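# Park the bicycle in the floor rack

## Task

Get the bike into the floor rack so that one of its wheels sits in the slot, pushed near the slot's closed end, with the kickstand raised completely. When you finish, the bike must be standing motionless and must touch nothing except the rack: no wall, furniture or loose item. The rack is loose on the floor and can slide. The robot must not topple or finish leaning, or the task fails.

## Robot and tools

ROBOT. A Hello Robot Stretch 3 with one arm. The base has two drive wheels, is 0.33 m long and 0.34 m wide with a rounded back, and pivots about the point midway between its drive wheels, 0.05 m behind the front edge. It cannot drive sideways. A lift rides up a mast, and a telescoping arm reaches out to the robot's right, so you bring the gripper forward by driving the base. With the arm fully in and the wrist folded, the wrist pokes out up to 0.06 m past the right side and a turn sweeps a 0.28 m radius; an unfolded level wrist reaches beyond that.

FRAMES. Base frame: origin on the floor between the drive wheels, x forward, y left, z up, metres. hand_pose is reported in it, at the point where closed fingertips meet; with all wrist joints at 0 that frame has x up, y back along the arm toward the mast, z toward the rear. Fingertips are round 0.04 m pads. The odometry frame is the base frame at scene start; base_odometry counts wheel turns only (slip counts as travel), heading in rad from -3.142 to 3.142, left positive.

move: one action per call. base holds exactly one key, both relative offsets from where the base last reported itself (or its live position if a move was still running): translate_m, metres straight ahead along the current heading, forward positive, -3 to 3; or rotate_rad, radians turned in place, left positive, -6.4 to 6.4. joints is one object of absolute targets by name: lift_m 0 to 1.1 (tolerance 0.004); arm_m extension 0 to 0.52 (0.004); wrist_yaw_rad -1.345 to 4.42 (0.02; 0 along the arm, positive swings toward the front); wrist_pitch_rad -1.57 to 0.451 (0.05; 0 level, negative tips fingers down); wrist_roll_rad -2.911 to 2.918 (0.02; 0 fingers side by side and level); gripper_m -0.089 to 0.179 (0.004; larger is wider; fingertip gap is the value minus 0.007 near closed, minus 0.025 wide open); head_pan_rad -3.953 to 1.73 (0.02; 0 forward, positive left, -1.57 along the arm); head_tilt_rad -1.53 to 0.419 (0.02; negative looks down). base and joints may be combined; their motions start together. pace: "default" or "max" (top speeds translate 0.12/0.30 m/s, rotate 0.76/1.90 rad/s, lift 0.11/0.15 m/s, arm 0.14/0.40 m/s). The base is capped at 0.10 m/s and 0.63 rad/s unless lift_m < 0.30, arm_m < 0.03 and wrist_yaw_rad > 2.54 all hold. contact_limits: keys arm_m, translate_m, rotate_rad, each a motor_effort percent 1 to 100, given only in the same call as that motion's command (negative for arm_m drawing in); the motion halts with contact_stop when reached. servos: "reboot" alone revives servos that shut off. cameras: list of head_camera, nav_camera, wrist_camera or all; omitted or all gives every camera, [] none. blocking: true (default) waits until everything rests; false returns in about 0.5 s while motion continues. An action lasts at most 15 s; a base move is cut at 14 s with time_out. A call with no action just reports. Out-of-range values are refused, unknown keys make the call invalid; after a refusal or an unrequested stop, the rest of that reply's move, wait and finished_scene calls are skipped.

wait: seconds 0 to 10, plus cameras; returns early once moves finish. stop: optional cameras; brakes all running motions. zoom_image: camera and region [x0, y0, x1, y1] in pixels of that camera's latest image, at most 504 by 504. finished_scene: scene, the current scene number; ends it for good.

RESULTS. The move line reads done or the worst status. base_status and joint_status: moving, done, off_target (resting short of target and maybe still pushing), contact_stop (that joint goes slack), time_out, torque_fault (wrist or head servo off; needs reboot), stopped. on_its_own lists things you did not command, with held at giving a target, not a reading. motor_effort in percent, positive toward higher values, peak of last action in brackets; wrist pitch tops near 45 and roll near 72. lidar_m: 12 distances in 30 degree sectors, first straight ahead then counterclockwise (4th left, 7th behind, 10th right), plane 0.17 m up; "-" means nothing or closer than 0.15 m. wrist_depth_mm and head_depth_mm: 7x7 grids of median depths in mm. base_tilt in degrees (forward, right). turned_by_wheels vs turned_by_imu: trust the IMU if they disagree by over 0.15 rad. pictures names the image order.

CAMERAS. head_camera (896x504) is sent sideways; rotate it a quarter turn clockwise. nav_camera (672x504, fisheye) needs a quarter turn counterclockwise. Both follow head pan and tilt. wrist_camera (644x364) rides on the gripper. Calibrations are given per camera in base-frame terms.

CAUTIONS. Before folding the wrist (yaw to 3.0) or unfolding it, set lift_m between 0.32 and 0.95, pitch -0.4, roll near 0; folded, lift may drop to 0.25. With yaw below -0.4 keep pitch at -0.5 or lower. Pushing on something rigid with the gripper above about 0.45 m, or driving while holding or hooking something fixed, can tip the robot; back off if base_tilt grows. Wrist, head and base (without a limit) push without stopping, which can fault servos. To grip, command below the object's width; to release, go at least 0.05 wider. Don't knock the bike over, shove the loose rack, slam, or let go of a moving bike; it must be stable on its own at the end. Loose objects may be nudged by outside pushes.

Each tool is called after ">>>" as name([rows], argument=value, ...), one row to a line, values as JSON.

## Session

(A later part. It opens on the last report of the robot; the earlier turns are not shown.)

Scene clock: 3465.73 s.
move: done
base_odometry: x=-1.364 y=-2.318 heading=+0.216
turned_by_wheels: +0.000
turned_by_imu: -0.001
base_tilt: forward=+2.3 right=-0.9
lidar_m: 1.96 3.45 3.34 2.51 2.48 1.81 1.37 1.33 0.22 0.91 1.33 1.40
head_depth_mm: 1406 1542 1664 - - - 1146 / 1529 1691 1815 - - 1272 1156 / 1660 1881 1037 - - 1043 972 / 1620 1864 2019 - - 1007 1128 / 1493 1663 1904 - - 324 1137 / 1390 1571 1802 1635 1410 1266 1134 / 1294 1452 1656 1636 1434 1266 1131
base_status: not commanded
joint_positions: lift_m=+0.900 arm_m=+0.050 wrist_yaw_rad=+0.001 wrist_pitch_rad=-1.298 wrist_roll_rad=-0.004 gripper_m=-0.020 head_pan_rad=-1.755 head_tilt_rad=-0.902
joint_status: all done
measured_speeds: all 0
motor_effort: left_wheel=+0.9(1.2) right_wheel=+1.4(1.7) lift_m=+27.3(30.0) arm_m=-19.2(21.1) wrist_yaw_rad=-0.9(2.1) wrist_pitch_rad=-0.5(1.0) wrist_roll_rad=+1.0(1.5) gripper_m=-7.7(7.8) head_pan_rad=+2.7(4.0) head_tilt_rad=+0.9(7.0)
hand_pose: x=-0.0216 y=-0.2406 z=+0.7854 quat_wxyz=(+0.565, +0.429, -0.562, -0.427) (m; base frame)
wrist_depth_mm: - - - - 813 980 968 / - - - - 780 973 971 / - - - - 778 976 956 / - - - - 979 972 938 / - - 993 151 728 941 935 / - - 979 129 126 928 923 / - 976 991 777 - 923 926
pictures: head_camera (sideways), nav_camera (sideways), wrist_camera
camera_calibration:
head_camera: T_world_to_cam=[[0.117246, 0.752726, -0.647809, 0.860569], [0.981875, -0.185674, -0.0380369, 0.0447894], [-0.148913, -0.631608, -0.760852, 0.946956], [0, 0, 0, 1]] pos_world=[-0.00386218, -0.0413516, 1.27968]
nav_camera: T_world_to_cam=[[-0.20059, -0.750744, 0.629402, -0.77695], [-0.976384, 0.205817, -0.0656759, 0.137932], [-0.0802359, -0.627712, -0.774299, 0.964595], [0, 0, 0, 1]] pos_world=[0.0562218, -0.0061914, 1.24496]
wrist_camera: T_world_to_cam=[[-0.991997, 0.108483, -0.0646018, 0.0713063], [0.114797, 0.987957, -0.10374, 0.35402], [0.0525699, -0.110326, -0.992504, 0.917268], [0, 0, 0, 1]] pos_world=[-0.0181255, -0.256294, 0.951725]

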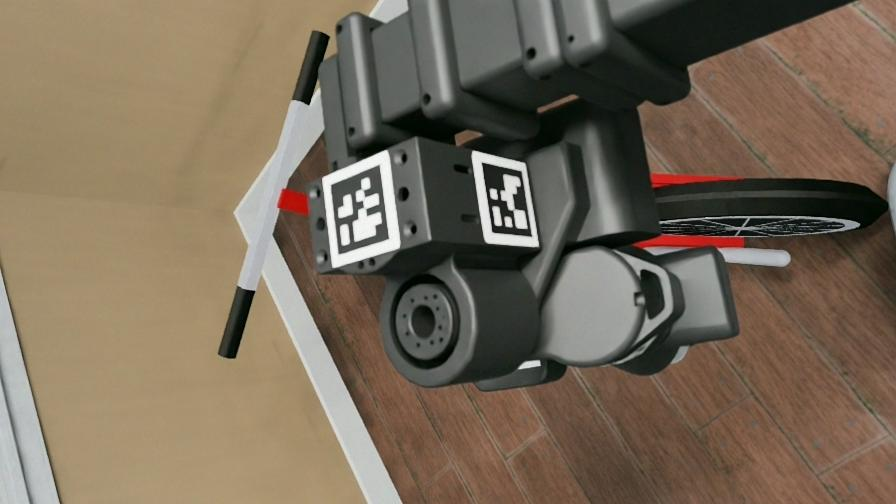

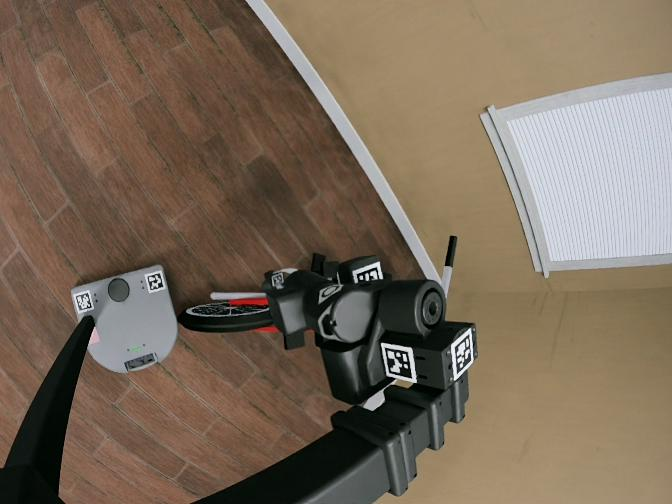

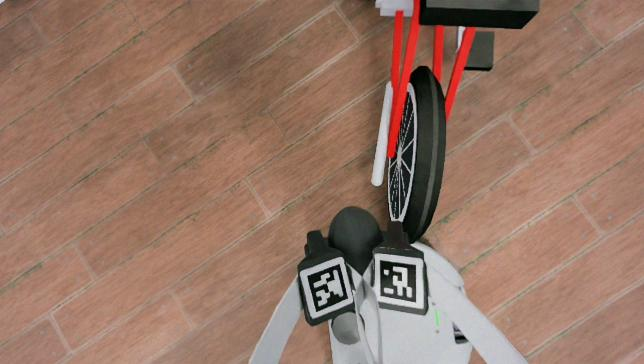

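>>> move(base={"translate_m":0.5}, joints={"arm_m":0.0,"head_pan_rad":-2.1,"head_tilt_rad":-0.75})

Scene clock: 3474.17 s.
move: done
base_odometry: x=-0.876 y=-2.211 heading=+0.216
turned_by_wheels: +0.000
turned_by_imu: +0.000
base_tilt: forward=+2.3 right=-0.8
lidar_m: 1.62 3.01 3.18 2.76 2.72 2.42 0.66 0.65 1.15 1.13 1.10 1.15
head_depth_mm: 1547 1695 1883 1967 1571 - - / 1616 1806 1980 1263 1402 - - / 1720 1894 2040 1522 - - - / 1804 2012 2218 1832 - - - / 1642 1862 2110 1929 - - - / 1454 1618 1807 1861 - - - / 1299 1410 1567 1716 1641 - -
base_status: done
joint_positions: lift_m=+0.900 arm_m=+0.000 wrist_yaw_rad=+0.001 wrist_pitch_rad=-1.299 wrist_roll_rad=-0.004 gripper_m=-0.020 head_pan_rad=-2.094 head_tilt_rad=-0.754
joint_status: all done
measured_speeds: all 0
motor_effort: left_wheel=+1.1(6.0) right_wheel=+5.4(10.2) lift_m=+22.7(25.4) arm_m=-13.1(21.0) wrist_yaw_rad=-0.5(2.2) wrist_pitch_rad=-0.4(1.0) wrist_roll_rad=+1.0(1.3) gripper_m=-7.0(8.0) head_pan_rad=-2.4(4.0) head_tilt_rad=+2.0(7.2)
hand_pose: x=-0.0216 y=-0.1906 z=+0.7854 quat_wxyz=(+0.565, +0.429, -0.562, -0.427) (m; base frame)
wrist_depth_mm: - - - - - - 960 / - - - - - 988 963 / - - - - 999 985 915 / - - - 993 982 980 936 / - - 996 150 158 932 938 / - - 977 128 125 943 924 / 1000 981 972 779 - 933 928
pictures: head_camera (sideways), nav_camera (sideways), wrist_camera
camera_calibration:
head_camera: T_world_to_cam=[[0.309031, 0.580974, -0.752973, 0.996446], [0.861422, -0.50652, -0.0372772, 0.0445423], [-0.403053, -0.637108, -0.656995, 0.813432], [0, 0, 0, 1]] pos_world=[-0.0184467, -0.0381043, 1.28638]
nav_camera: T_world_to_cam=[[-0.388254, -0.553607, 0.736734, -0.915671], [-0.857302, 0.510254, -0.06837, 0.140726], [-0.338072, -0.658149, -0.672717, 0.834058], [0, 0, 0, 1]] pos_world=[0.0471027, -0.0297945, 1.24531]
wrist_camera: T_world_to_cam=[[-0.991997, 0.108488, -0.0645971, 0.0658777], [0.114799, 0.987962, -0.103697, 0.304578], [0.0525696, -0.110282, -0.992509, 0.922793], [0, 0, 0, 1]] pos_world=[-0.0181257, -0.20629, 0.951719]

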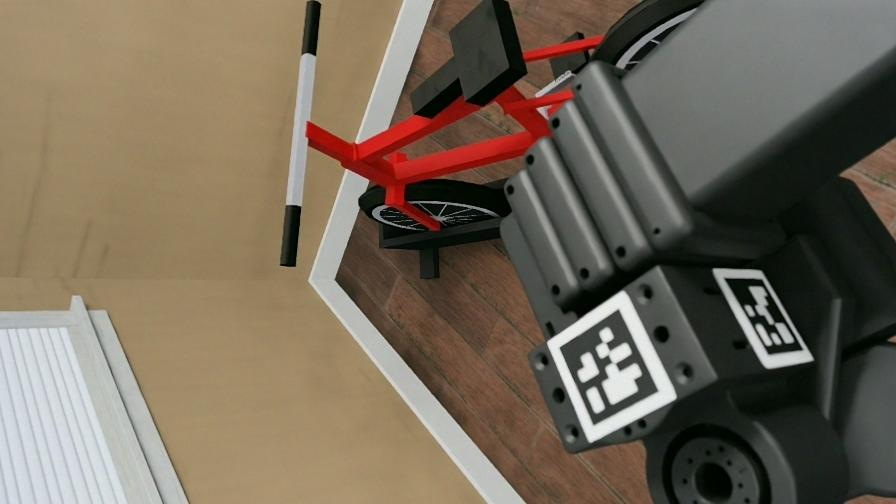

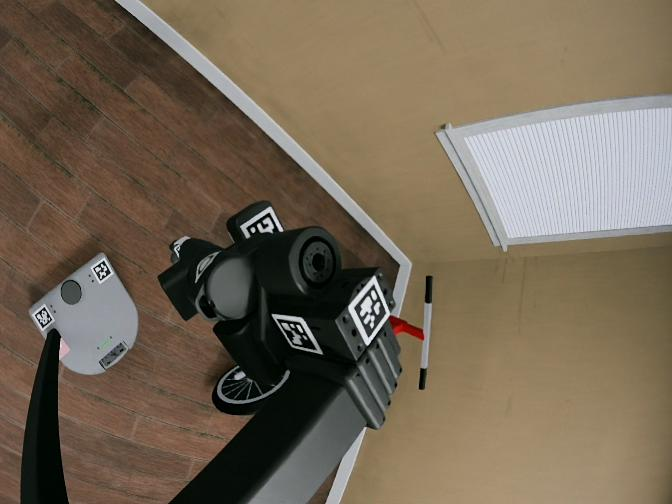

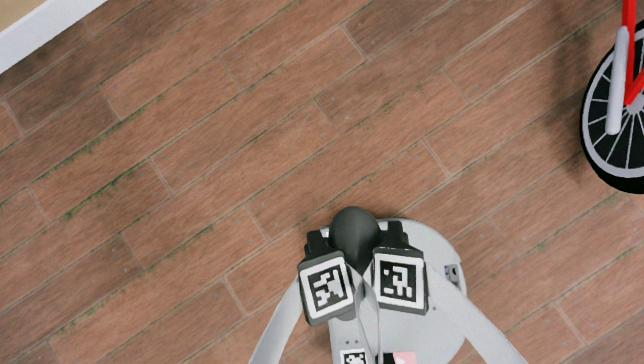

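>>> move(base={"rotate_rad":-1.7}, joints={"head_pan_rad":0.0,"head_tilt_rad":-0.75})

>>> zoom_image(camera="head_camera", region=[400, 0, 896, 504])

Scene clock: 3487.00 s.
move: done
base_odometry: x=-0.876 y=-2.211 heading=-1.484
turned_by_wheels: -1.700
turned_by_imu: -1.691
base_tilt: forward=+2.3 right=-0.8
lidar_m: 1.17 1.10 1.12 1.44 3.01 3.07 2.86 2.68 2.72 1.89 0.65 1.15
head_depth_mm: 1527 1791 2091 1898 1524 1387 1204 / 1397 1628 1904 1962 1623 1387 1212 / 1292 1479 1722 1891 1612 1371 1201 / 1199 1351 1557 1788 1608 1371 1199 / 1125 1248 1437 1642 1592 1364 1193 / 1056 1171 1324 1509 1592 1369 1192 / 998 1096 1220 1379 1517 1353 1188
base_status: done
joint_positions: lift_m=+0.900 arm_m=+0.000 wrist_yaw_rad=+0.001 wrist_pitch_rad=-1.299 wrist_roll_rad=-0.004 gripper_m=-0.020 head_pan_rad=-0.006 head_tilt_rad=-0.754
joint_status: all done
measured_speeds: all 0
motor_effort: left_wheel=+6.1(10.3) right_wheel=-5.4(8.8) lift_m=+23.8(23.8) arm_m=-12.5(12.5) wrist_yaw_rad=-1.0(2.3) wrist_pitch_rad=-0.3(1.1) wrist_roll_rad=+1.1(1.3) gripper_m=-7.0(8.1) head_pan_rad=+2.5(5.2) head_tilt_rad=+1.7(4.6)
hand_pose: x=-0.0216 y=-0.1906 z=+0.7854 quat_wxyz=(+0.565, +0.429, -0.562, -0.427) (m; base frame)
wrist_depth_mm: 737 - - - - 982 979 / - - - - - 977 980 / - - - - 992 951 945 / - - - 992 985 965 956 / - - 994 150 158 941 933 / - - 970 127 124 938 918 / - 987 955 778 - 923 915
pictures: head_camera (sideways), nav_camera (sideways), wrist_camera
camera_calibration:
head_camera: T_world_to_cam=[[-0.657713, -0.0192218, -0.753023, 1.00241], [0.0134762, 0.999214, -0.0372765, 0.049714], [0.753148, -0.0346651, -0.656937, 0.806304], [0, 0, 0, 1]] pos_world=[0.051361, -0.00245626, 1.28638]
nav_camera: T_world_to_cam=[[0.67317, -0.0631574, 0.736786, -0.922213], [-0.0187526, -0.997484, -0.068371, 0.135612], [0.73925, 0.0322087, -0.67266, 0.827412], [0, 0, 0, 1]] pos_world=[0.0116845, 0.0503765, 1.24531]
wrist_camera: T_world_to_cam=[[-0.991996, 0.108493, -0.0645985, 0.0658808], [0.114805, 0.987961, -0.103696, 0.304587], [0.0525704, -0.110283, -0.992509, 0.922791], [0, 0, 0, 1]] pos_world=[-0.018126, -0.206299, 0.951719]

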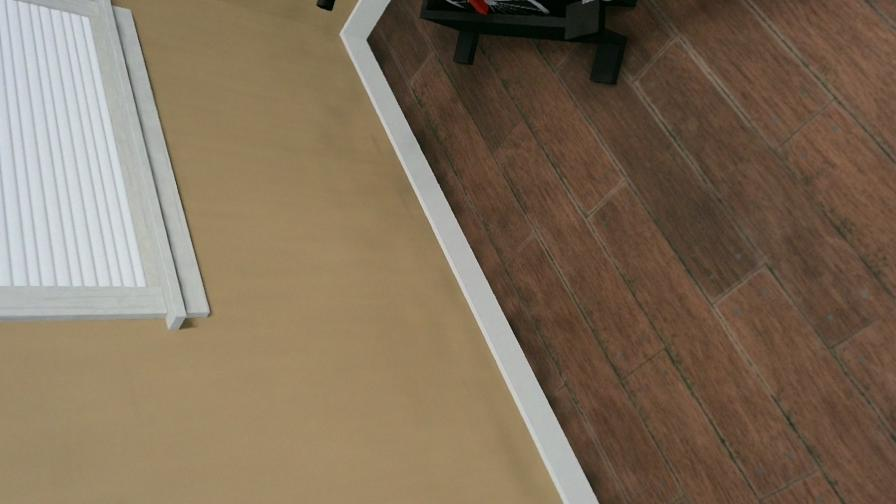

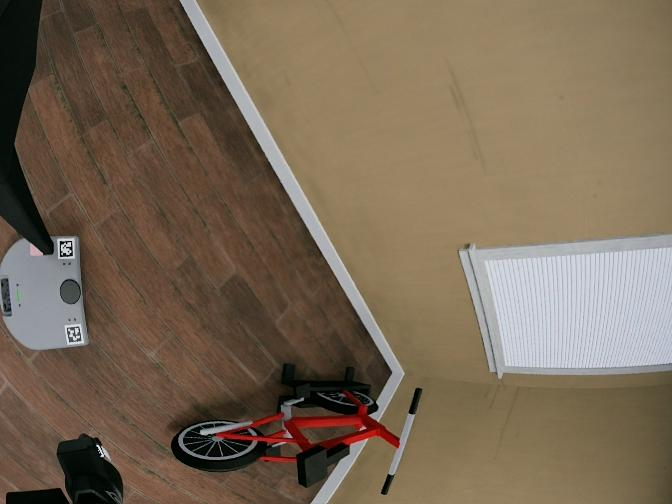

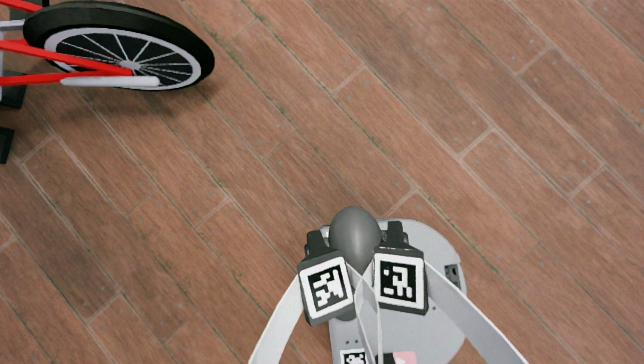

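Scaled by 1.000.

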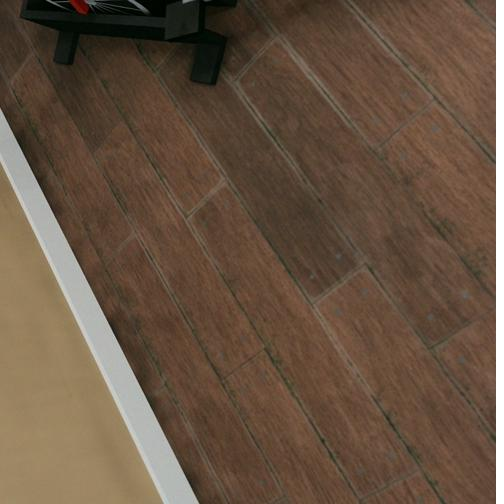

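>>> move(joints={"head_pan_rad":-0.55,"head_tilt_rad":-0.7}, cameras=["head_camera","nav_camera"])

>>> zoom_image(camera="head_camera", region=[340, 150, 700, 504])

>>> zoom_image(camera="head_camera", region=[500, 0, 896, 350])

Scene clock: 3492.17 s.
move: done
base_odometry: x=-0.876 y=-2.211 heading=-1.484
turned_by_wheels: +0.000
turned_by_imu: -0.001
base_tilt: forward=+2.3 right=-0.8
lidar_m: 1.18 1.10 1.12 1.43 3.03 3.05 2.87 2.68 2.72 1.89 0.65 1.15
head_depth_mm: 1483 1637 1810 1976 1703 1378 1196 / 1543 1700 1868 2019 1606 1145 1212 / 1590 1753 1933 2005 1377 1368 1227 / 1650 1822 2029 1468 1548 1420 1222 / 1708 1907 2146 1864 1595 1412 1223 / 1723 1908 2124 2024 1658 1413 1217 / 1534 1656 1807 1908 1643 1403 1213
base_status: not commanded
joint_positions: lift_m=+0.900 arm_m=+0.000 wrist_yaw_rad=+0.001 wrist_pitch_rad=-1.299 wrist_roll_rad=-0.004 gripper_m=-0.020 head_pan_rad=-0.544 head_tilt_rad=-0.705
joint_status: all done
measured_speeds: all 0
motor_effort: left_wheel=+5.9(6.2) right_wheel=-4.8(5.4) lift_m=+24.1(24.4) arm_m=-19.7(19.9) wrist_yaw_rad=-0.3(1.6) wrist_pitch_rad=-0.8(0.8) wrist_roll_rad=+1.3(1.3) gripper_m=-6.3(8.1) head_pan_rad=-2.2(3.8) head_tilt_rad=+1.8(4.6)
hand_pose: x=-0.0216 y=-0.1906 z=+0.7854 quat_wxyz=(+0.565, +0.429, -0.562, -0.427) (m; base frame)
wrist_depth_mm: 746 - - - - 991 987 / - - - - - 978 979 / - - - - 987 968 966 / - - - 995 990 956 938 / - - - 150 157 953 921 / - - 990 127 125 938 932 / - 993 971 772 - 921 912
pictures: head_camera (sideways), nav_camera (sideways)
camera_calibration:
head_camera: T_world_to_cam=[[-0.542144, 0.301442, -0.784355, 1.04254], [0.525811, 0.849803, -0.0368435, 0.0460273], [0.655442, -0.432397, -0.619217, 0.757833], [0, 0, 0, 1]] pos_world=[0.0442912, -0.025696, 1.28868]
nav_camera: T_world_to_cam=[[0.513807, -0.380484, 0.768917, -0.963121], [-0.525016, -0.848296, -0.0689362, 0.139441], [0.678499, -0.368274, -0.635621, 0.779603], [0, 0, 0, 1]] pos_world=[0.0391069, 0.0389424, 1.24571]

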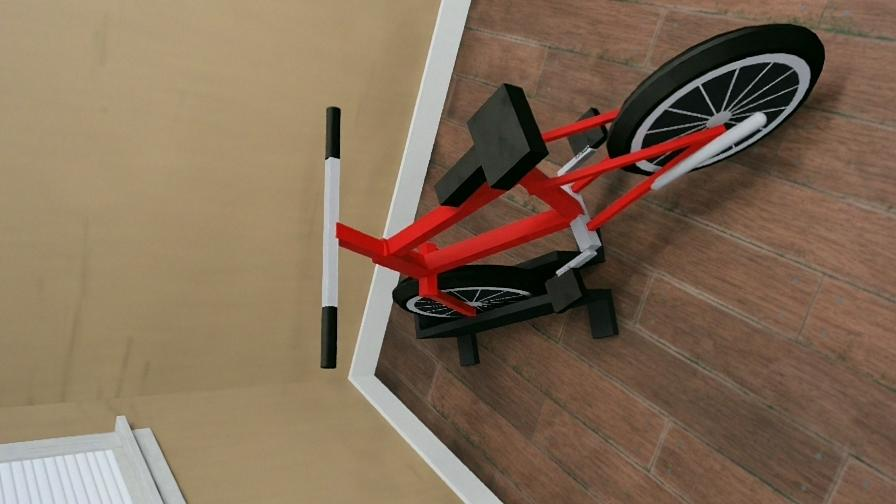

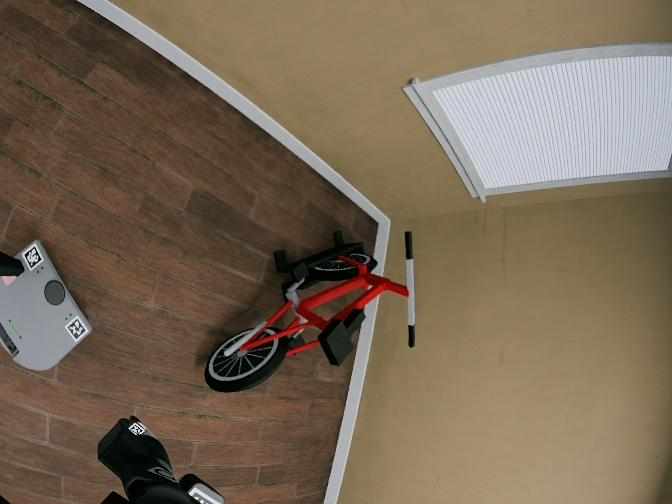

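Scaled by 1.400 from the camera's 896x504 image, which has a finer 1280x720 frame.

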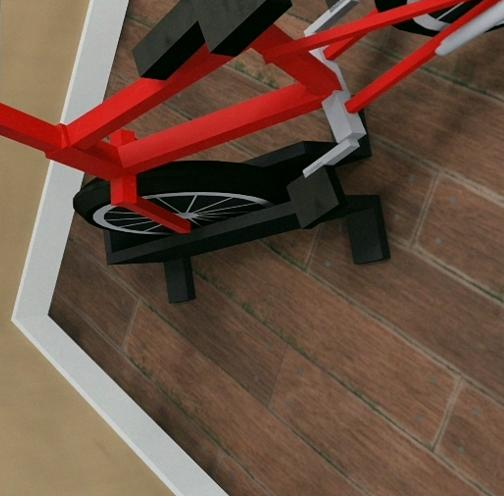

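Scaled by 1.273 from the camera's 896x504 image, which has a finer 1280x720 frame.

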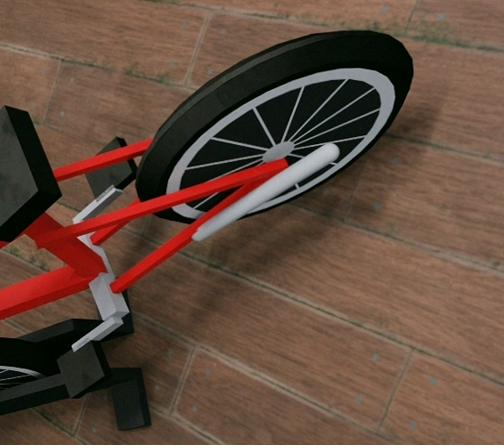

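>>> move(base={"translate_m":-0.2}, cameras=[])

>>> move(base={"rotate_rad":-1.571}, cameras=[])

>>> move(base={"translate_m":0.59}, cameras=[])

>>> move(base={"rotate_rad":1.54}, joints={"head_pan_rad":0.0,"head_tilt_rad":-0.8})

Scene clock: 3563.07 s.
move: done
base_odometry: x=-0.893 y=-2.011 heading=-1.484
turned_by_wheels: +0.000
turned_by_imu: -0.002
base_tilt: forward=+2.3 right=-0.8
lidar_m: 1.35 1.26 1.28 1.65 2.89 2.93 2.68 2.51 2.55 2.02 0.76 0.85
head_depth_mm: 1576 1742 1939 2059 1706 1433 1236 / 1640 1799 2009 2057 1693 1365 1234 / 1697 1857 2094 1940 1281 1338 1230 / 1762 1951 2190 1400 1604 1422 1224 / 1816 2010 2159 1731 1642 1413 1215 / 1873 2110 2321 2004 1655 1418 1216 / 1763 1923 2068 2020 1648 1405 1209
base_status: done
joint_positions: lift_m=+0.900 arm_m=+0.000 wrist_yaw_rad=+0.001 wrist_pitch_rad=-1.299 wrist_roll_rad=-0.004 gripper_m=-0.020 head_pan_rad=-0.544 head_tilt_rad=-0.705
joint_status: not commanded
measured_speeds: all 0
motor_effort: left_wheel=+1.7(4.0) right_wheel=-3.8(8.8) lift_m=+24.9(25.1) arm_m=-18.8(19.5) wrist_yaw_rad=-0.7(2.1) wrist_pitch_rad=-0.5(1.0) wrist_roll_rad=+1.0(1.3) gripper_m=-6.8(8.1) head_pan_rad=-2.3(3.1) head_tilt_rad=+1.5(2.8)
hand_pose: x=-0.0216 y=-0.1906 z=+0.7854 quat_wxyz=(+0.565, +0.429, -0.562, -0.427) (m; base frame)
wrist_depth_mm: - - - - - 986 984 / 846 - - - 975 963 970 / - - - 996 987 980 967 / - - - 978 959 946 941 / - - 990 151 157 936 942 / - - 996 128 124 948 923 / - 981 957 771 - 920 914
pictures: none
No camera images: "cameras" was empty.

Scene clock: 3566.67 s.
move: done
base_odometry: x=-0.893 y=-2.011 heading=-3.055
turned_by_wheels: -1.571
turned_by_imu: -1.562
base_tilt: forward=+2.3 right=-0.8
lidar_m: 2.02 0.76 0.85 1.35 1.26 1.29 1.65 2.89 2.94 2.68 2.51 2.55
head_depth_mm: 2098 2319 2481 2100 1716 1440 1236 / 2185 2418 2594 2101 1690 1427 1228 / 2270 2477 2712 2078 1680 1432 1228 / 2343 2605 2680 2067 1684 1415 1219 / 2433 2719 2668 2055 1657 1415 1217 / 2555 2849 2580 2035 1657 1402 1214 / 2625 2837 2594 2017 1652 1397 1214
base_status: done
joint_positions: lift_m=+0.900 arm_m=+0.000 wrist_yaw_rad=+0.001 wrist_pitch_rad=-1.299 wrist_roll_rad=-0.004 gripper_m=-0.020 head_pan_rad=-0.545 head_tilt_rad=-0.705
joint_status: not commanded
measured_speeds: all 0
motor_effort: left_wheel=+5.8(10.2) right_wheel=-4.8(8.4) lift_m=+25.2(25.6) arm_m=-17.9(20.0) wrist_yaw_rad=-0.4(2.1) wrist_pitch_rad=-0.5(1.0) wrist_roll_rad=+1.3(1.3) gripper_m=-6.9(7.9) head_pan_rad=-2.1(3.0) head_tilt_rad=+1.9(2.9)
hand_pose: x=-0.0216 y=-0.1906 z=+0.7854 quat_wxyz=(+0.565, +0.429, -0.562, -0.427) (m; base frame)
wrist_depth_mm: - - - - - 995 976 / - - - - - 974 979 / - - - - 978 965 958 / - - - 983 982 955 949 / - - - 151 157 964 928 / - - - 128 124 929 916 / - 994 977 776 - 925 912
pictures: none
No camera images: "cameras" was empty.

Scene clock: 3573.70 s.
move: done
base_odometry: x=-1.481 y=-2.063 heading=-3.054
turned_by_wheels: +0.000
turned_by_imu: +0.001
base_tilt: forward=+2.3 right=-0.8
lidar_m: 1.50 1.40 1.43 0.45 1.61 1.63 2.10 3.37 3.40 2.32 2.17 2.21
head_depth_mm: 1812 2002 2219 2078 1712 1435 1238 / 1898 2087 2345 2079 1689 1426 1238 / 1952 2147 2405 2057 1690 1426 1229 / 2023 2231 2460 2045 1695 1417 1229 / 2112 2330 2534 2044 1671 1418 1215 / 2171 2401 2494 2031 1669 1400 1219 / 1994 2134 2287 2026 1666 1395 1211
base_status: done
joint_positions: lift_m=+0.900 arm_m=+0.000 wrist_yaw_rad=+0.001 wrist_pitch_rad=-1.299 wrist_roll_rad=-0.004 gripper_m=-0.020 head_pan_rad=-0.545 head_tilt_rad=-0.705
joint_status: not commanded
measured_speeds: all 0
motor_effort: left_wheel=+4.6(10.4) right_wheel=+2.3(6.0) lift_m=+26.1(26.4) arm_m=-8.6(18.4) wrist_yaw_rad=-0.7(2.3) wrist_pitch_rad=-0.5(1.1) wrist_roll_rad=+1.1(1.4) gripper_m=-6.6(8.0) head_pan_rad=-2.6(3.0) head_tilt_rad=+1.7(3.0)
hand_pose: x=-0.0216 y=-0.1906 z=+0.7854 quat_wxyz=(+0.565, +0.429, -0.562, -0.427) (m; base frame)
wrist_depth_mm: - - - - - - 991 / - - - - - - 963 / - - - - 995 968 933 / - - - 991 976 963 949 / - - 995 151 157 954 950 / - - 985 128 125 945 903 / - 994 986 768 - 930 906
pictures: none
No camera images: "cameras" was empty.

Scene clock: 3577.23 s.
move: done
base_odometry: x=-1.481 y=-2.063 heading=-1.515
turned_by_wheels: +1.540
turned_by_imu: +1.530
base_tilt: forward=+2.3 right=-0.8
lidar_m: 0.45 1.60 1.62 2.04 3.38 3.43 2.35 2.17 2.20 1.52 1.40 1.42
head_depth_mm: 1456 1591 1738 1835 1580 1356 1187 / 1588 1740 1914 1855 1591 1357 1192 / 1739 1935 2117 1861 1538 1360 1188 / 1830 2092 1887 1154 1374 1276 1181 / 1687 1885 2149 1730 1520 1292 1175 / 1579 1762 2032 1828 1549 1337 1176 / 1486 1651 1856 1823 1545 1326 1171
base_status: done
joint_positions: lift_m=+0.900 arm_m=+0.000 wrist_yaw_rad=+0.001 wrist_pitch_rad=-1.299 wrist_roll_rad=-0.004 gripper_m=-0.020 head_pan_rad=-0.006 head_tilt_rad=-0.790
joint_status: all done
measured_speeds: all 0
motor_effort: left_wheel=-3.3(7.0) right_wheel=+6.7(10.4) lift_m=+27.0(27.0) arm_m=-10.4(10.9) wrist_yaw_rad=-1.6(1.8) wrist_pitch_rad=-0.3(0.8) wrist_roll_rad=+1.2(1.3) gripper_m=-6.8(7.9) head_pan_rad=+2.6(4.3) head_tilt_rad=-4.3(9.4)
hand_pose: x=-0.0216 y=-0.1906 z=+0.7854 quat_wxyz=(+0.565, +0.429, -0.562, -0.427) (m; base frame)
wrist_depth_mm: - - - - - - 990 / - - - - 990 967 963 / - - - 984 - 977 973 / - - - 987 982 949 958 / - - 997 151 158 963 935 / - - - 128 125 938 919 / 750 983 973 779 - 925 912
pictures: head_camera (sideways), nav_camera (sideways), wrist_camera
camera_calibration:
head_camera: T_world_to_cam=[[-0.684219, -0.0190932, -0.729026, 0.971294], [0.0121107, 0.999222, -0.0375359, 0.0500583], [0.729176, -0.0345118, -0.683456, 0.840943], [0, 0, 0, 1]] pos_world=[0.0507767, -0.00245178, 1.28473]
nav_camera: T_world_to_cam=[[0.699088, -0.0632823, 0.71223, -0.890369], [-0.0211617, -0.997471, -0.0678551, 0.134952], [0.714723, 0.0323647, -0.698659, 0.861377], [0, 0, 0, 1]] pos_world=[0.00965572, 0.0503879, 1.24511]
wrist_camera: T_world_to_cam=[[-0.991996, 0.108493, -0.0645985, 0.0658807], [0.114805, 0.987961, -0.103697, 0.304585], [0.0525704, -0.110283, -0.992509, 0.922792], [0, 0, 0, 1]] pos_world=[-0.018126, -0.206298, 0.951719]

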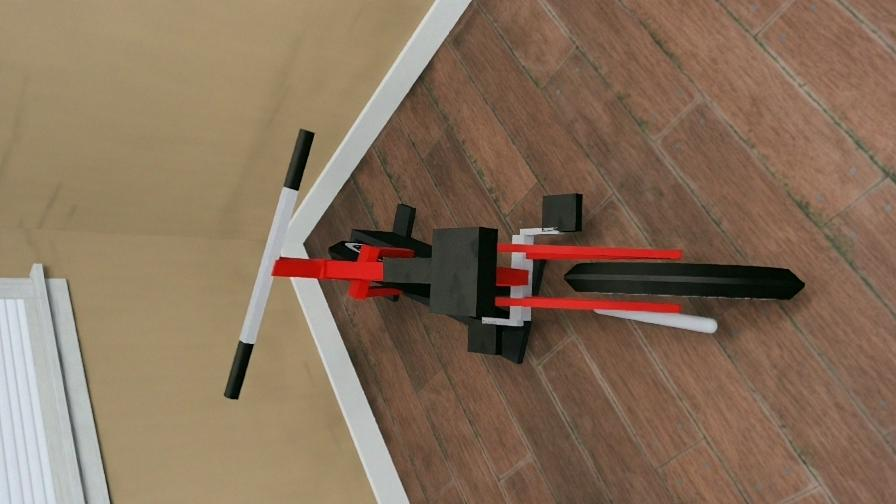

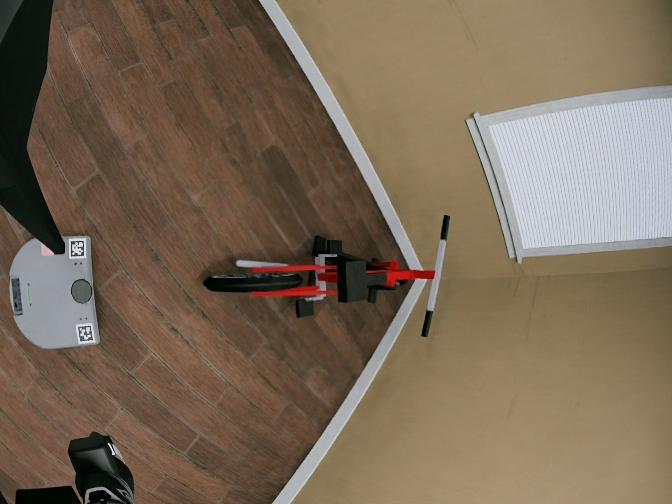

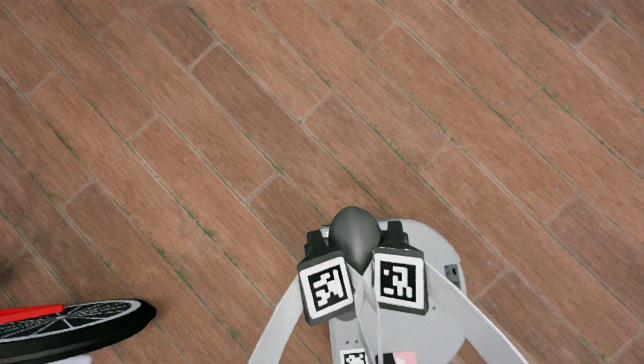

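>>> move(base={"translate_m":0.4}, cameras=[])

>>> move(base={"translate_m":0.07}, contact_limits={"translate_m":25})

Scene clock: 3589.50 s.
move: done
base_odometry: x=-1.459 y=-2.462 heading=-1.515
turned_by_wheels: +0.000
turned_by_imu: -0.001
base_tilt: forward=+2.3 right=-0.8
lidar_m: 1.39 1.28 1.30 1.64 3.48 3.65 2.69 2.49 1.89 1.26 1.16 1.18
head_depth_mm: 1190 1312 1428 1585 1586 1364 1194 / 1317 1438 1602 1720 1567 1360 1189 / 1443 1604 1799 1815 1577 1357 1161 / 1449 1662 1924 1376 1234 772 1123 / 1340 1530 1742 1790 1527 1166 1162 / 1264 1412 1592 1757 1546 1331 1181 / 1186 1324 1474 1667 1547 1333 1172
base_status: done
joint_positions: lift_m=+0.900 arm_m=+0.000 wrist_yaw_rad=+0.001 wrist_pitch_rad=-1.299 wrist_roll_rad=-0.004 gripper_m=-0.020 head_pan_rad=-0.006 head_tilt_rad=-0.790
joint_status: not commanded
measured_speeds: all 0
motor_effort: left_wheel=+0.8(6.1) right_wheel=+5.9(10.4) lift_m=+27.8(27.9) arm_m=-15.9(19.9) wrist_yaw_rad=-1.7(2.1) wrist_pitch_rad=-0.2(1.0) wrist_roll_rad=+1.3(1.4) gripper_m=-6.8(8.0) head_pan_rad=+2.7(3.5) head_tilt_rad=-3.9(5.7)
hand_pose: x=-0.0216 y=-0.1906 z=+0.7854 quat_wxyz=(+0.565, +0.429, -0.562, -0.427) (m; base frame)
wrist_depth_mm: - - - - - - 979 / - - - - 993 973 959 / - - - 997 996 951 953 / - - 993 - 976 986 964 / - - - 151 158 947 936 / - 987 977 128 124 936 923 / 723 974 - 653 - 920 919
pictures: none
No camera images: "cameras" was empty.

Scene clock: 3591.30 s.
move: done
base_odometry: x=-1.455 y=-2.532 heading=-1.515
turned_by_wheels: +0.000
turned_by_imu: +0.000
base_tilt: forward=+2.3 right=-0.8
lidar_m: 1.33 1.23 1.24 1.57 3.35 3.72 2.75 2.55 1.83 1.21 1.12 1.13
head_depth_mm: 1159 1259 1381 1526 1581 1357 1207 / 1263 1392 1536 1677 1573 1357 1191 / 1387 1547 1728 1773 1573 1336 1166 / 1399 1594 1852 1536 1218 770 964 / 1295 1469 1671 1795 1552 1223 1162 / 1202 1353 1531 1708 1540 1335 1174 / 1131 1275 1414 1598 1541 1332 1173
base_status: done
joint_positions: lift_m=+0.900 arm_m=+0.000 wrist_yaw_rad=+0.001 wrist_pitch_rad=-1.299 wrist_roll_rad=-0.004 gripper_m=-0.020 head_pan_rad=-0.005 head_tilt_rad=-0.791
joint_status: not commanded
measured_speeds: all 0
motor_effort: left_wheel=+0.6(15.8) right_wheel=+3.5(18.9) lift_m=+27.9(28.1) arm_m=-14.7(16.3) wrist_yaw_rad=-0.5(1.7) wrist_pitch_rad=-0.8(0.9) wrist_roll_rad=+1.0(1.3) gripper_m=-6.4(7.8) head_pan_rad=+2.4(3.4) head_tilt_rad=-4.1(5.2)
contact_limits: translate_m 25 (maximum 100)
hand_pose: x=-0.0216 y=-0.1906 z=+0.7854 quat_wxyz=(+0.565, +0.429, -0.562, -0.427) (m; base frame)
wrist_depth_mm: - - - - - - 983 / - - - - - 992 963 / - - - - 990 972 970 / - - - 993 981 956 946 / - - 990 151 158 938 948 / - - 977 128 124 950 942 / 566 798 - 654 - 943 920
pictures: head_camera (sideways), nav_camera (sideways), wrist_camera
camera_calibration:
head_camera: T_world_to_cam=[[-0.685272, -0.0191621, -0.728035, 0.970009], [0.0119473, 0.999224, -0.0375454, 0.0500716], [0.728189, -0.0344269, -0.684511, 0.842321], [0, 0, 0, 1]] pos_world=[0.0507521, -0.00244677, 1.28466]
nav_camera: T_world_to_cam=[[0.700125, -0.0632116, 0.711217, -0.889055], [-0.021151, -0.997473, -0.0678324, 0.134922], [0.713707, 0.0324481, -0.699692, 0.862728], [0, 0, 0, 1]] pos_world=[0.00956804, 0.0503887, 1.24511]
wrist_camera: T_world_to_cam=[[-0.991996, 0.108494, -0.0645986, 0.0658801], [0.114805, 0.987961, -0.103697, 0.304579], [0.0525705, -0.110283, -0.992509, 0.922792], [0, 0, 0, 1]] pos_world=[-0.018126, -0.206291, 0.951719]

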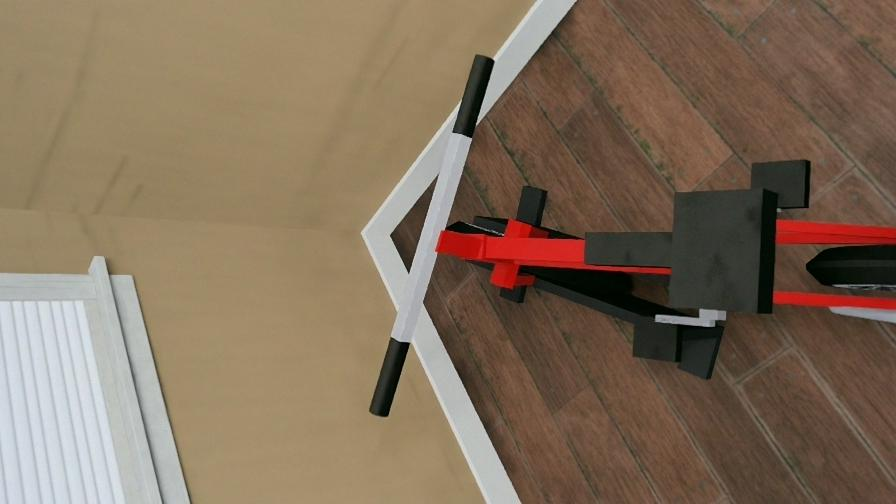

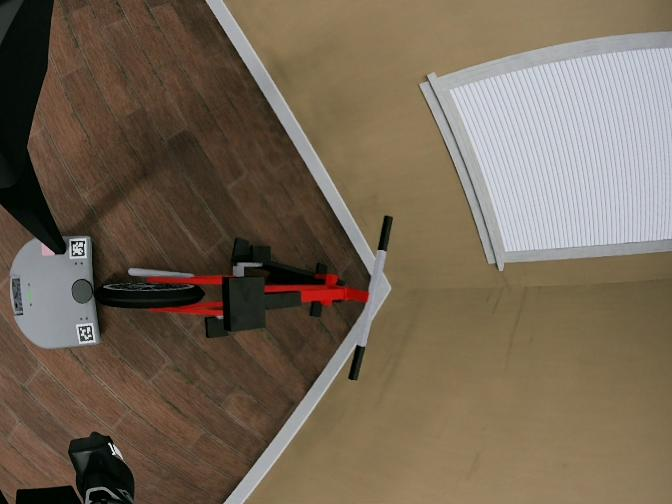

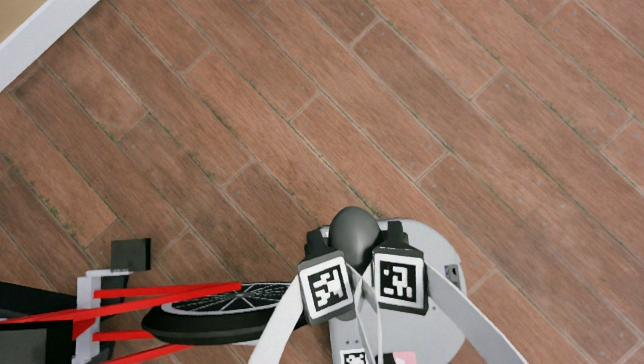

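>>> zoom_image(camera="head_camera", region=[400, 130, 800, 430])

>>> move(base={"translate_m":0.04}, contact_limits={"translate_m":25}, cameras=["head_camera"])

>>> zoom_image(camera="head_camera", region=[400, 130, 800, 430])

Scaled by 1.260 from the camera's 896x504 image, which has a finer 1280x720 frame.

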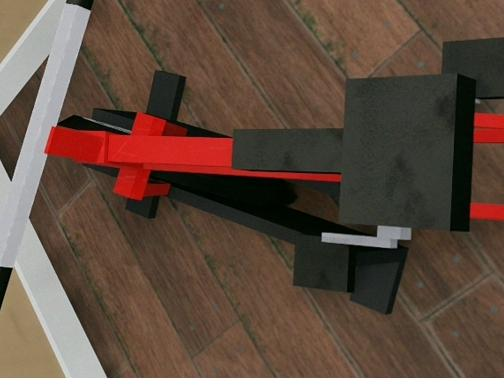

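Scene clock: 3599.00 s.
move: done
base_odometry: x=-1.452 y=-2.572 heading=-1.515
turned_by_wheels: +0.000
turned_by_imu: -0.001
base_tilt: forward=+2.3 right=-0.8
lidar_m: 1.29 1.20 1.21 1.53 3.26 3.73 2.79 2.58 1.79 1.18 1.10 1.11
head_depth_mm: 1129 1239 1348 1471 1549 1359 1196 / 1233 1352 1500 1643 1574 1354 1195 / 1360 1495 1682 1774 1561 1308 1161 / 1354 1545 1785 1714 1159 772 893 / 1262 1426 1632 1759 1551 1267 1154 / 1175 1322 1492 1698 1553 1326 1175 / 1098 1220 1364 1561 1544 1322 1167
base_status: done
joint_positions: lift_m=+0.900 arm_m=+0.000 wrist_yaw_rad=+0.001 wrist_pitch_rad=-1.299 wrist_roll_rad=-0.004 gripper_m=-0.020 head_pan_rad=-0.005 head_tilt_rad=-0.791
joint_status: not commanded
measured_speeds: all 0
motor_effort: left_wheel=+8.1(13.8) right_wheel=+13.8(20.0) lift_m=+28.5(28.7) arm_m=-10.7(12.1) wrist_yaw_rad=-0.4(1.9) wrist_pitch_rad=-0.3(0.9) wrist_roll_rad=+1.2(1.3) gripper_m=-6.8(7.7) head_pan_rad=+2.9(3.1) head_tilt_rad=-3.8(4.8)
contact_limits: translate_m 25 (maximum 100)
hand_pose: x=-0.0216 y=-0.1906 z=+0.7854 quat_wxyz=(+0.565, +0.429, -0.562, -0.427) (m; base frame)
wrist_depth_mm: - - - - - - 982 / - - - - - 997 973 / - - - - 982 973 965 / - - 975 - 977 965 952 / - - - 151 158 948 936 / - 797 - 128 124 929 927 / - 789 584 778 - 912 923
pictures: head_camera (sideways)
camera_calibration:
head_camera: T_world_to_cam=[[-0.685271, -0.0191621, -0.728036, 0.97001], [0.0119474, 0.999224, -0.0375454, 0.0500715], [0.72819, -0.0344269, -0.68451, 0.84232], [0, 0, 0, 1]] pos_world=[0.0507521, -0.00244677, 1.28466]

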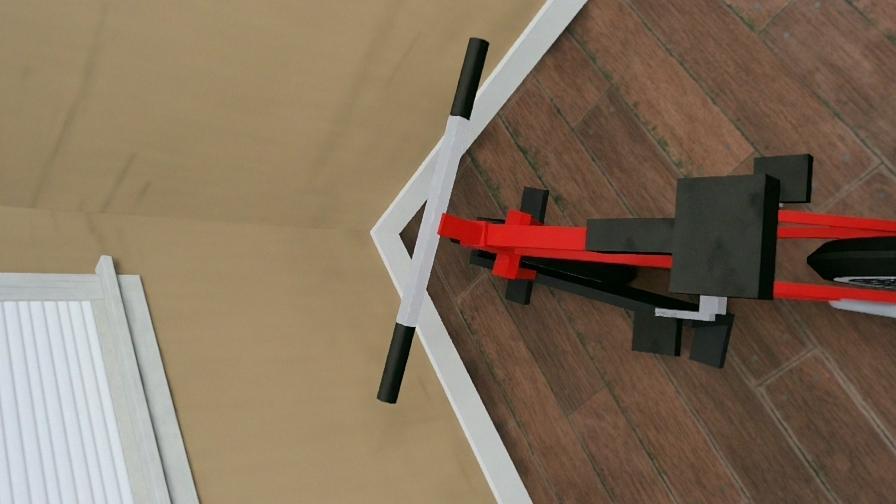

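Scaled by 1.260 from the camera's 896x504 image, which has a finer 1280x720 frame.

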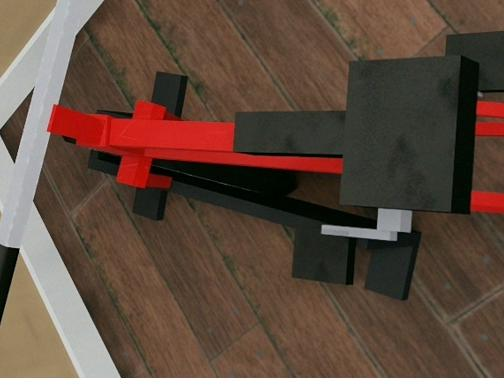

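>>> move(base={"translate_m":-0.1})

>>> zoom_image(camera="head_camera", region=[300, 130, 700, 430])

>>> zoom_image(camera="nav_camera", region=[200, 150, 450, 400])

Scene clock: 3608.03 s.
move: done
base_odometry: x=-1.458 y=-2.472 heading=-1.515
turned_by_wheels: +0.000
turned_by_imu: -0.002
base_tilt: forward=+2.3 right=-0.8
lidar_m: 0.15 1.28 1.29 1.63 3.48 3.67 2.70 2.50 1.89 1.25 1.16 1.17
head_depth_mm: 1189 1298 1429 1582 1596 1363 1196 / 1300 1430 1582 1732 1579 1356 1183 / 1431 1591 1788 1833 1575 1274 1195 / 1448 1648 1885 1502 914 956 901 / 1346 1520 1703 1839 1515 1290 1141 / 1255 1407 1578 1748 1549 1339 1169 / 1180 1307 1466 1664 1541 1331 1167
base_status: done
joint_positions: lift_m=+0.900 arm_m=+0.000 wrist_yaw_rad=+0.001 wrist_pitch_rad=-1.299 wrist_roll_rad=-0.004 gripper_m=-0.020 head_pan_rad=-0.005 head_tilt_rad=-0.791
joint_status: not commanded
measured_speeds: all 0
motor_effort: left_wheel=-1.7(7.0) right_wheel=-0.9(10.7) lift_m=+29.0(29.1) arm_m=-5.9(8.0) wrist_yaw_rad=-0.2(2.4) wrist_pitch_rad=-0.3(0.9) wrist_roll_rad=+1.1(1.3) gripper_m=-6.5(7.9) head_pan_rad=+2.5(3.5) head_tilt_rad=-4.6(4.9)
hand_pose: x=-0.0216 y=-0.1906 z=+0.7854 quat_wxyz=(+0.565, +0.429, -0.562, -0.427) (m; base frame)
wrist_depth_mm: - - - - 996 989 979 / - - - - - 975 958 / - - - - 988 969 961 / - - - 993 962 965 942 / - - - 151 158 954 942 / 825 - 979 128 125 949 914 / 777 985 971 780 - 932 916
pictures: head_camera (sideways), nav_camera (sideways), wrist_camera
camera_calibration:
head_camera: T_world_to_cam=[[-0.68527, -0.0191605, -0.728037, 0.970011], [0.0119497, 0.999223, -0.0375454, 0.0500715], [0.728191, -0.0344286, -0.684509, 0.842319], [0, 0, 0, 1]] pos_world=[0.0507521, -0.00244688, 1.28466]
nav_camera: T_world_to_cam=[[0.700123, -0.0632133, 0.711218, -0.889057], [-0.0211532, -0.997472, -0.0678324, 0.134922], [0.713709, 0.0324465, -0.699691, 0.862726], [0, 0, 0, 1]] pos_world=[0.00956827, 0.0503887, 1.24511]
wrist_camera: T_world_to_cam=[[-0.991996, 0.108494, -0.0645985, 0.06588], [0.114805, 0.987961, -0.103696, 0.304578], [0.0525704, -0.110283, -0.992509, 0.922792], [0, 0, 0, 1]] pos_world=[-0.018126, -0.206291, 0.951719]

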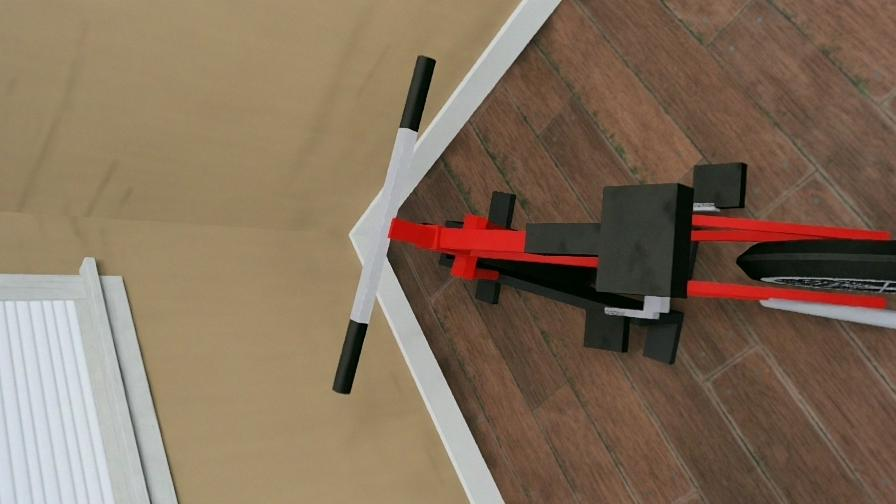

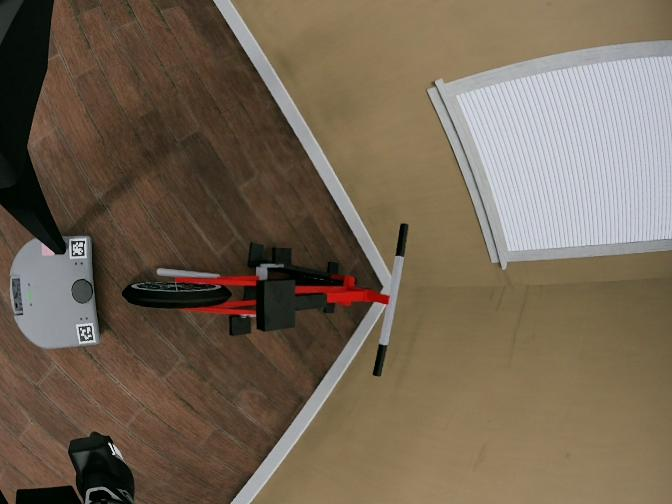

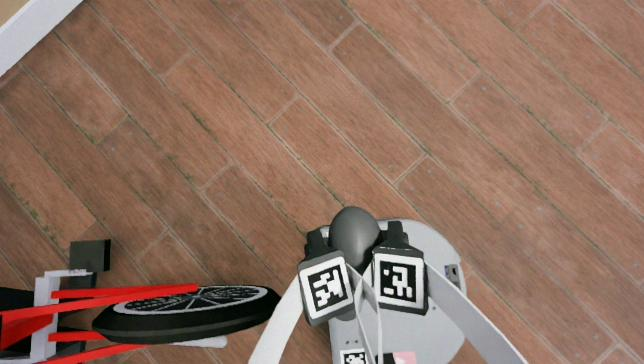

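Scaled by 1.260 from the camera's 896x504 image, which has a finer 1280x720 frame.

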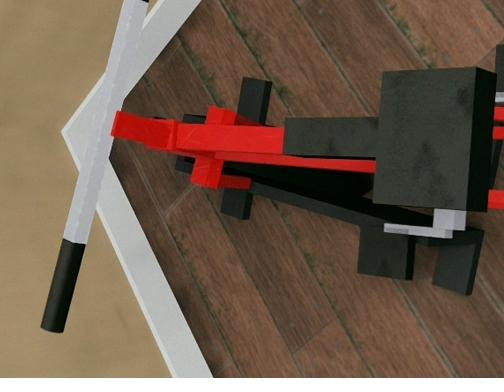

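Scaled by 2.016 from the camera's 672x504 image, which has a finer 792x594 frame.

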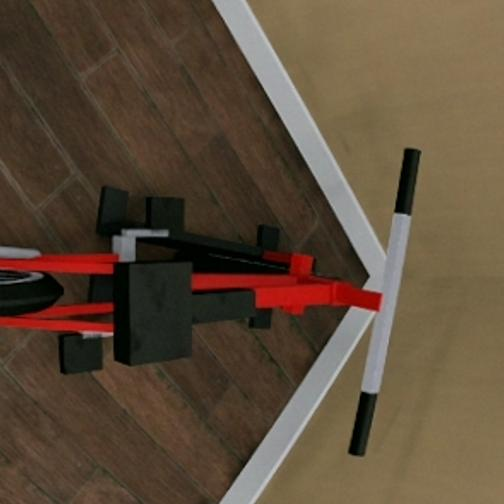

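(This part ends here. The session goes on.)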